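# Move the green pen onto the white plate

## Task

Transfer the green pen from where it lies on the blue plate to the white plate, and finish with neither gripper (nor any camera cable) in contact with the pen.

## Robot and tools

ROBOT. Two arms, left_arm and right_arm, each ending in a two-finger parallel gripper. The fingers extend along the gripper's +z axis and close along its y axis. end_effector_position is the midpoint between the finger pads, roughly 1 cm short of the fingertips. A camera cable resting on something counts as that arm touching it.

FRAMES. Scene frame: origin at table-top height, halfway between the nominal bases; +x points out over the table, +z up, and left_arm sits on the +y side (image left/right does not follow the arm names). Calibrated bases in the scene frame: left_arm at (-0.015, +0.340, 0) m, quat_wxyz (+1.000, 0, 0, -0.004); right_arm at (+0.046, -0.370, 0) m, quat_wxyz (+1.000, 0, 0, +0.015). Both have up = (0, 0, +1.000). Every hand pose, velocity, Hand target and wrist-camera pose is expressed in that arm's own base frame; fixed cameras and the table use the scene frame. Reported poses may be off by a few centimetres, more when stretched.

ROW FORMAT. All motion tools use one row of 16 plain numbers covering both arms: left_arm x, y, z, qw, qx, qy, qz, opening, then right_arm in the same order. x, y, z are an absolute goal for end_effector_position in metres, in that arm's base frame (not an offset). qw..qz are an absolute goal orientation, w first. opening runs -1 (closed) to +1 (fully open, 0.093 m). Always fill both halves. For an arm meant to stay still, resend the exact position and quaternion it reported just before it began resting, plus its intended opening; a 0 opening is a real command. To keep an orientation, repeat one fixed quaternion rather than copying the drifting reported one.

execute_actions(actions, cameras). actions is a list of actions; each action is a table of up to 15 rows, one row per 1/30 s step, with the final row repeated to fill 15 steps. An empty list just reports state and images. A target more than 0.6 m from the gripper's current position along any of its axes gets the action refused for both arms; the first action is checked against the latest report. Orientation is clipped each step to within 40 degrees of the measured one, and an action may stop short: the arm then heads only to the printed Hand target, so send the remainder next. cameras: names to return; omitted/null/["all"] gives all, [] none.

move(target, speed, blend, opening_speed, blocking, cameras). target is one 16-number row or a list of up to 15 rows (absolute goals, no 0.6 m check). Each gripper follows a straight line from its Hand target, turning the short way. speed: m/s, 0.002 to 2.9, default 0.25, one number or one per target; rotation limited to twice that in rad/s. blend: corner rounding in m for lists (default 0). opening_speed: per second on the -1..+1 scale, at least 0.2. blocking=false returns after about 0.5 s while the move continues; a new move replaces a running one. Paths last at least 0.5 s and are cut at 10 s. They avoid nothing. Faster moves lag, stray and hit harder. Opening changes on the first target pause the paths only if the gripper is already within 10 mm of it; later targets' openings apply on arrival once everything rests. The result adds a move: line: done (within 10 mm and 2 degrees), off_target, moving, held, fault, plus limits=paced (pose clipped) or limits=held (steps withheld). done never proves contact or non-contact.

wait(seconds 0 to 10): lets time pass holding commands. stop(): brakes a running move. zoom_image(camera, region): camera one of cam_head_left, cam_head_right, cam_left_wrist, cam_right_wrist; region [x0, y0, x1, y1] pixels from the top-left, at most 504x504, on the latest image of that camera. All images are 672x504. finished_scene(scene): integer number of the current scene; irreversible, so call it only when the pen rests on the white plate untouched.

RESULTS. Per arm: end_effector_position, end_effector_quat_wxyz, Hand target, Tool commands, grip_measured (gripper motor on the -1..+1 scale), Joint positions (gripper gap in metres last, floored at zero), Joint velocities ("within noise" means still), Joint torques (include the arm's own weight; numbers 1-3 wrap at ±28 N m).

GRIPPING. Pads meet near -0.94; each millimetre of object width adds about 0.0208. Readings may sit up to 0.02 too open. For a firm hold, command at least 0.24 below the reading for the pen's width (a thin round pen may need lower, even -1); keep sending that number while carrying. A -1 reading below -0.94 does not prove a grip, so confirm with images. Release by sending a value well above the width reading, then lift clear.

AVOID. Letting the pen drop, fall off the table, or be set down off it; releasing it while moving; fast impacts or pressing far past contact; arms touching each other or one gripper closing on the other's fingers; paths passing near an arm's own base (go around it). Friction and weight can leave the gripper low, short or tilted, so check after each move and correct the tilt. Joint ranges (rad): waist -2.618 to 3.054, shoulder 0.000 to 3.142, elbow 0.000 to 3.142 (straight at 2.901), wrist pitch -1.571 to 1.571, wrist yaw -1.571 to 1.571, wrist roll -2.094 to 2.094. Holding loads or staying stretched heats motors: MOTOR HOT at 75 °C, fault and fold at 90 °C, collapse at 100 °C. Loose objects can occasionally be nudged by outside pushes.

Each tool is called after "Emit:" as name([rows], argument=value, ...), one row to a line, values as JSON.

## Session

Emit:
execute_actions(actions=[])

Scene clock: 0.00 s.
left_arm: end_effector_position=(+0.3444, -0.1940, +0.1429) grip_measured=+1.000 end_effector_quat_wxyz=(+0.410, +0.246, +0.846, -0.237) | right_arm: end_effector_position=(+0.3587, +0.1550, +0.1245) grip_measured=+1.000 end_effector_quat_wxyz=(+0.350, -0.104, +0.882, +0.298)
Joint positions: left_arm=[-0.358 1.38 0.763 -0.016 0.371 0.019 0.093] | right_arm=[0.202 1.439 0.77 -0.046 -0.495 0.195 0.093]
Joint velocities: within noise
Joint torques (N m): no reading
Motor temperatures (°C): left_arm=[26 27 28 29 26 28 26] | right_arm=[27 28 25 26 26 27 27]
Heat: left arm: 29 °C; right arm: 28 °C.
Hand target: left_arm +0.3457, -0.1944, +0.1474; +0.414, +0.246, +0.844, -0.237 | right_arm +0.3605, +0.1553, +0.1296; +0.356, -0.106, +0.879, +0.298
Tool commands: left_gripper/opening=+1.0 right_gripper/opening=+1.0

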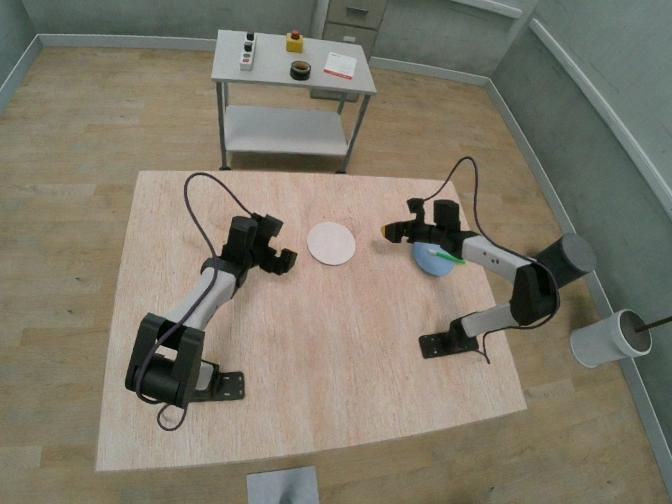

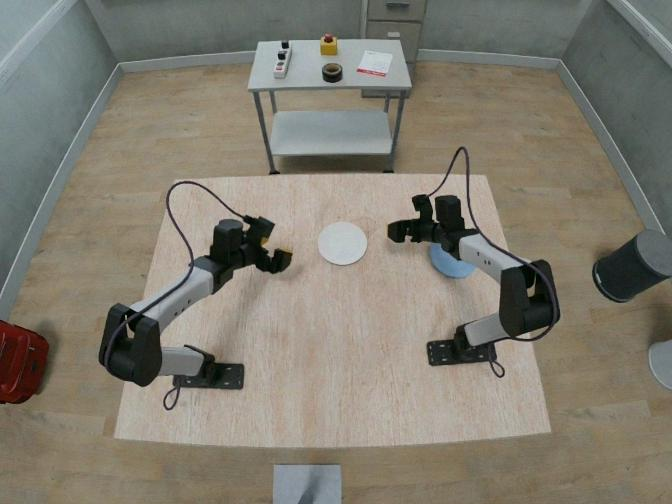

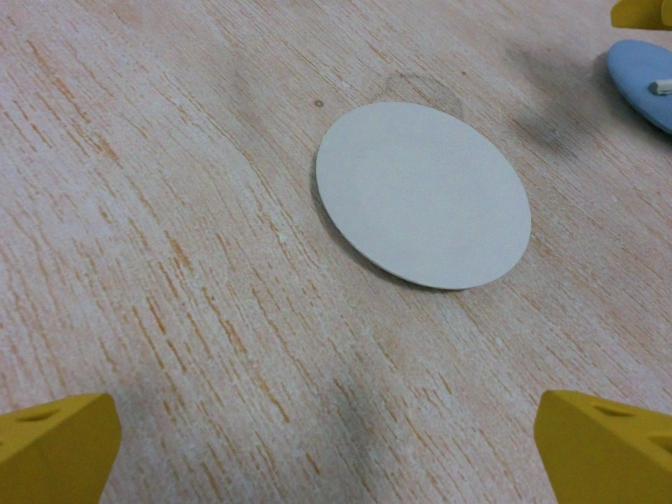

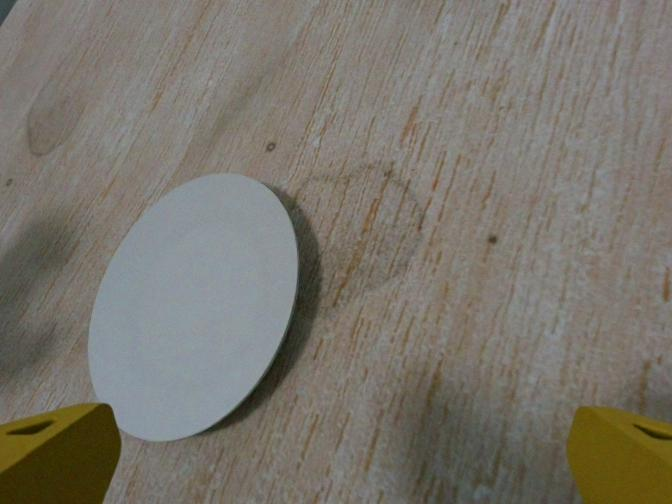

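Emit:
move(target=[0.32,-0.08,0.16,0.41,0.246,0.846,-0.237,1,0.305,-0.08,0.09,0,-0.602,0.799,0,0.2], speed=0.5, cameras=["cam_right_wrist","cam_head_left"])

Scene clock: 17.47 s.
left_arm: end_effector_position=(+0.3292, -0.0792, +0.1622) grip_measured=+1.000 end_effector_quat_wxyz=(+0.420, +0.242, +0.845, -0.229) | right_arm: end_effector_position=(+0.3012, -0.0751, +0.0877) grip_measured=+0.202 end_effector_quat_wxyz=(+0.007, -0.599, +0.801, +0.003)
Joint positions: left_arm=[0.087 1.227 0.763 -0.32 0.693 0.347 0.093] | right_arm=[-0.252 1.727 1.311 -1.15 -0.014 -1.537 0.055]
Joint velocities: within noise
Joint torques (N m): left_arm=[0.58 -4.74 7.58 1.55 0.65 0.26] | right_arm=[-0.14 -6.34 7.8 0.05 -0.01 -0.05]
Motor temperatures (°C): left_arm=[26 29 30 33 26 28 26] | right_arm=[27 30 27 29 26 27 27]
Heat: left arm: 33 °C; right arm: 30 °C.
Hand target: left_arm +0.3201, -0.0807, +0.1601; +0.410, +0.245, +0.846, -0.239 | right_arm +0.3036, -0.0794, +0.0914; +0.000, -0.603, +0.798, -0.001
Off the commanded pose: left_arm 0.009 m, 2 deg | right_arm 0.007 m, 1 deg.
move: done
Images, in order (width x height): cam_head_left 672x504, cam_right_wrist 672x504.

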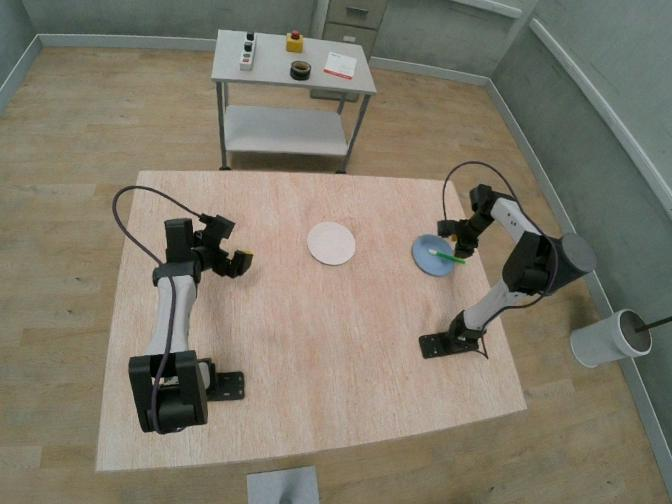

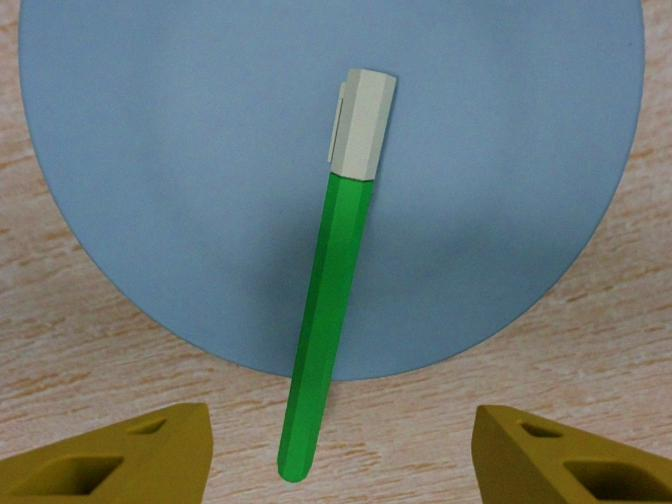

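Emit:
move([
  [0.32,-0.08,0.16,0.41,0.246,0.846,-0.237,1,0.309,-0.060,0.045,0,-0.522,0.853,0,0.2],
  [0.32,-0.08,0.16,0.41,0.246,0.846,-0.237,1,0.309,-0.060,0.016,0,-0.522,0.853,0,0.2],
], speed=[0.25,0.06], cameras=["cam_right_wrist"])

Scene clock: 27.83 s.
left_arm: end_effector_position=(+0.3292, -0.0792, +0.1622) grip_measured=+1.000 end_effector_quat_wxyz=(+0.420, +0.243, +0.844, -0.228) | right_arm: end_effector_position=(+0.3068, -0.0591, +0.0253) grip_measured=+0.202 end_effector_quat_wxyz=(+0.001, -0.525, +0.851, +0.008)
Joint positions: left_arm=[0.087 1.227 0.763 -0.32 0.693 0.35 0.093] | right_arm=[-0.197 1.815 1.159 -0.923 -0.012 -1.302 0.055]
Joint velocities: within noise
Joint torques (N m): left_arm=[0.64 -4.74 7.58 1.56 0.61 0.24] | right_arm=[0.57 -6.56 3.4 0.81 -0.02 0.2]
Motor temperatures (°C): left_arm=[26 29 31 33 26 28 26] | right_arm=[27 30 28 28 26 27 27]
Heat: left arm: 33 °C; right arm: 30 °C.
Hand target: left_arm +0.3204, -0.0802, +0.1600; +0.410, +0.246, +0.846, -0.237 | right_arm +0.3089, -0.0602, +0.0165; +0.000, -0.522, +0.853, +0.000
Off the commanded pose: left_arm 0.009 m, 2 deg | right_arm 0.010 m, 1 deg.
move: done
Images, in order (width x height): cam_right_wrist 672x504.

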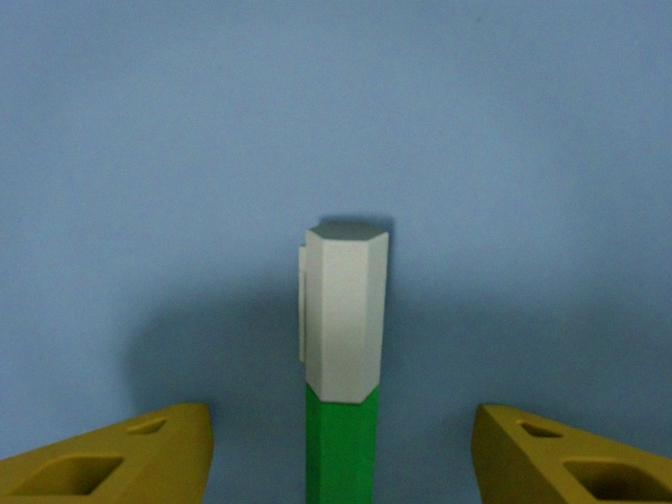

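Emit:
move([
  [0.32,-0.08,0.16,0.41,0.246,0.846,-0.237,1,0.309,-0.060,0.012,0,-0.522,0.853,0,-1],
  [0.32,-0.08,0.16,0.41,0.246,0.846,-0.237,1,0.315,-0.055,0.08,0,-0.522,0.853,0,-1],
  [0.32,-0.08,0.16,0.41,0.246,0.846,-0.237,1,0.353,0.343,0.065,0,-0.848,0.530,0,-1],
], speed=[0.1,0.2,0.4], blend=[0,0.02,0], opening_speed=1.8, cameras=["cam_right_wrist","cam_head_right"])

Scene clock: 38.80 s.
left_arm: end_effector_position=(+0.3292, -0.0792, +0.1622) grip_measured=+1.000 end_effector_quat_wxyz=(+0.420, +0.243, +0.844, -0.228) | right_arm: end_effector_position=(+0.3505, +0.3449, +0.0657) grip_measured=-0.928 end_effector_quat_wxyz=(-0.006, +0.846, -0.533, -0.002)
Joint positions: left_arm=[0.087 1.227 0.763 -0.32 0.693 0.35 0.093] | right_arm=[0.775 2.571 2.539 -1.528 -0.006 -1.242 0.001]
Joint velocities: within noise
Joint torques (N m): left_arm=[0.64 -4.74 7.58 1.56 0.62 0.23] | right_arm=[-0.21 -12.21 8.14 0.06 -0.01 -0.04]
Motor temperatures (°C): left_arm=[26 29 31 33 26 28 26] | right_arm=[27 32 28 27 26 27 27]
Heat: left arm: 33 °C; right arm: 32 °C.
Hand target: left_arm +0.3204, -0.0802, +0.1600; +0.410, +0.246, +0.846, -0.237 | right_arm +0.3541, +0.3421, +0.0649; -0.002, +0.848, -0.530, +0.004
Off the commanded pose: left_arm 0.009 m, 2 deg | right_arm 0.003 m, 1 deg.
move: done
Images, in order (width x height): cam_head_right 672x504, cam_right_wrist 672x504.

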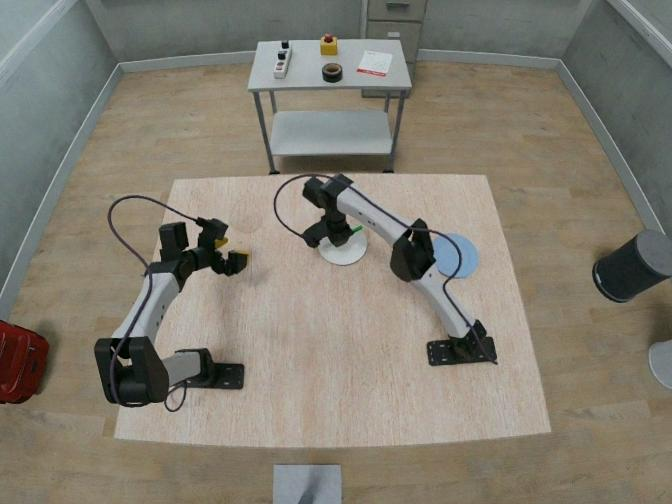

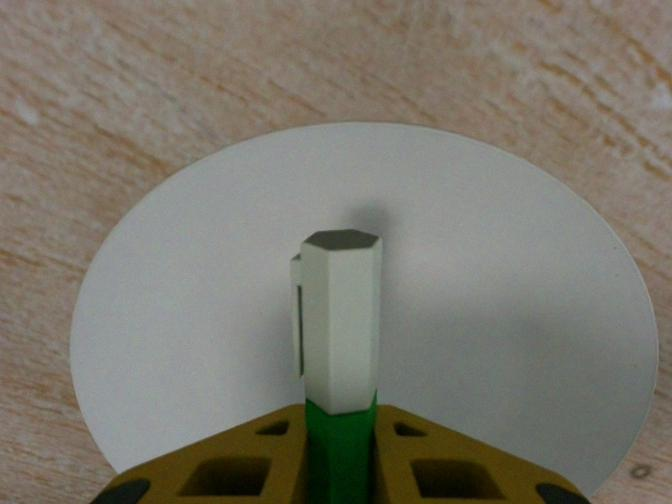

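Emit:
move([
  [0.32,-0.08,0.16,0.41,0.246,0.846,-0.237,1,0.352,0.345,0.014,0,-0.848,0.530,0,-1],
  [0.32,-0.08,0.16,0.41,0.246,0.846,-0.237,1,0.352,0.345,0.014,0,-0.848,0.530,0,-0.3],
  [0.32,-0.08,0.16,0.41,0.246,0.846,-0.237,1,0.352,0.345,0.08,0,-0.848,0.530,0,-0.3],
], speed=[0.08,0.1,0.2], opening_speed=1.5, cameras=["cam_right_wrist"])

Scene clock: 49.93 s.
left_arm: end_effector_position=(+0.3292, -0.0792, +0.1622) grip_measured=+1.000 end_effector_quat_wxyz=(+0.420, +0.243, +0.844, -0.228) | right_arm: end_effector_position=(+0.3525, +0.3466, +0.0828) grip_measured=-0.302 end_effector_quat_wxyz=(-0.020, +0.846, -0.533, +0.002)
Joint positions: left_arm=[0.087 1.227 0.763 -0.32 0.693 0.35 0.093] | right_arm=[0.775 2.567 2.6 -1.563 -0.005 -1.242 0.031]
Joint velocities: within noise
Joint torques (N m): left_arm=[0.64 -4.74 7.58 1.56 0.62 0.23] | right_arm=[0.18 -12.33 7.09 0.14 -0.09 0.03]
Motor temperatures (°C): left_arm=[26 29 31 33 26 28 26] | right_arm=[27 37 29 27 26 27 27]
Heat: left arm: 33 °C; right arm: 37 °C.
Hand target: left_arm +0.3204, -0.0802, +0.1600; +0.410, +0.246, +0.846, -0.237 | right_arm +0.3518, +0.3446, +0.0798; -0.011, +0.848, -0.530, +0.003
Off the commanded pose: left_arm 0.009 m, 2 deg | right_arm 0.003 m, 2 deg.
joint sent to its limit (right arm) — joint 4 (wrist pitch), lower limit. The joint targets still meet the commanded pose.
move: done; target 2's new opening was sent with right_arm's hand 0.016 m and 2 deg from that target
Images, in order (width x height): cam_right_wrist 672x504.

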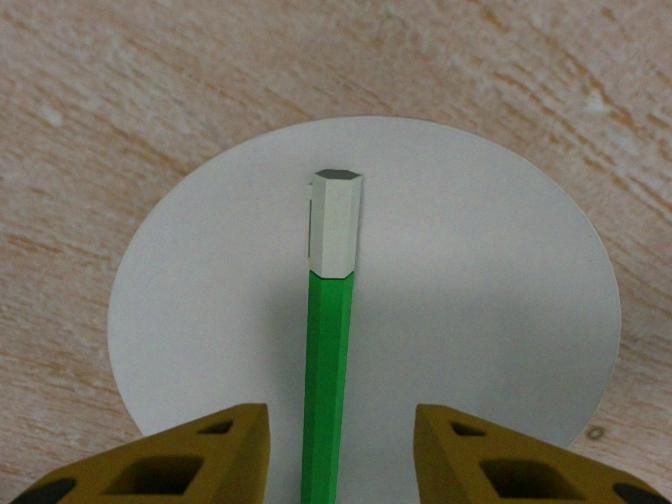

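Emit:
finished_scene(scene=2)

The scene is finished: the task was done.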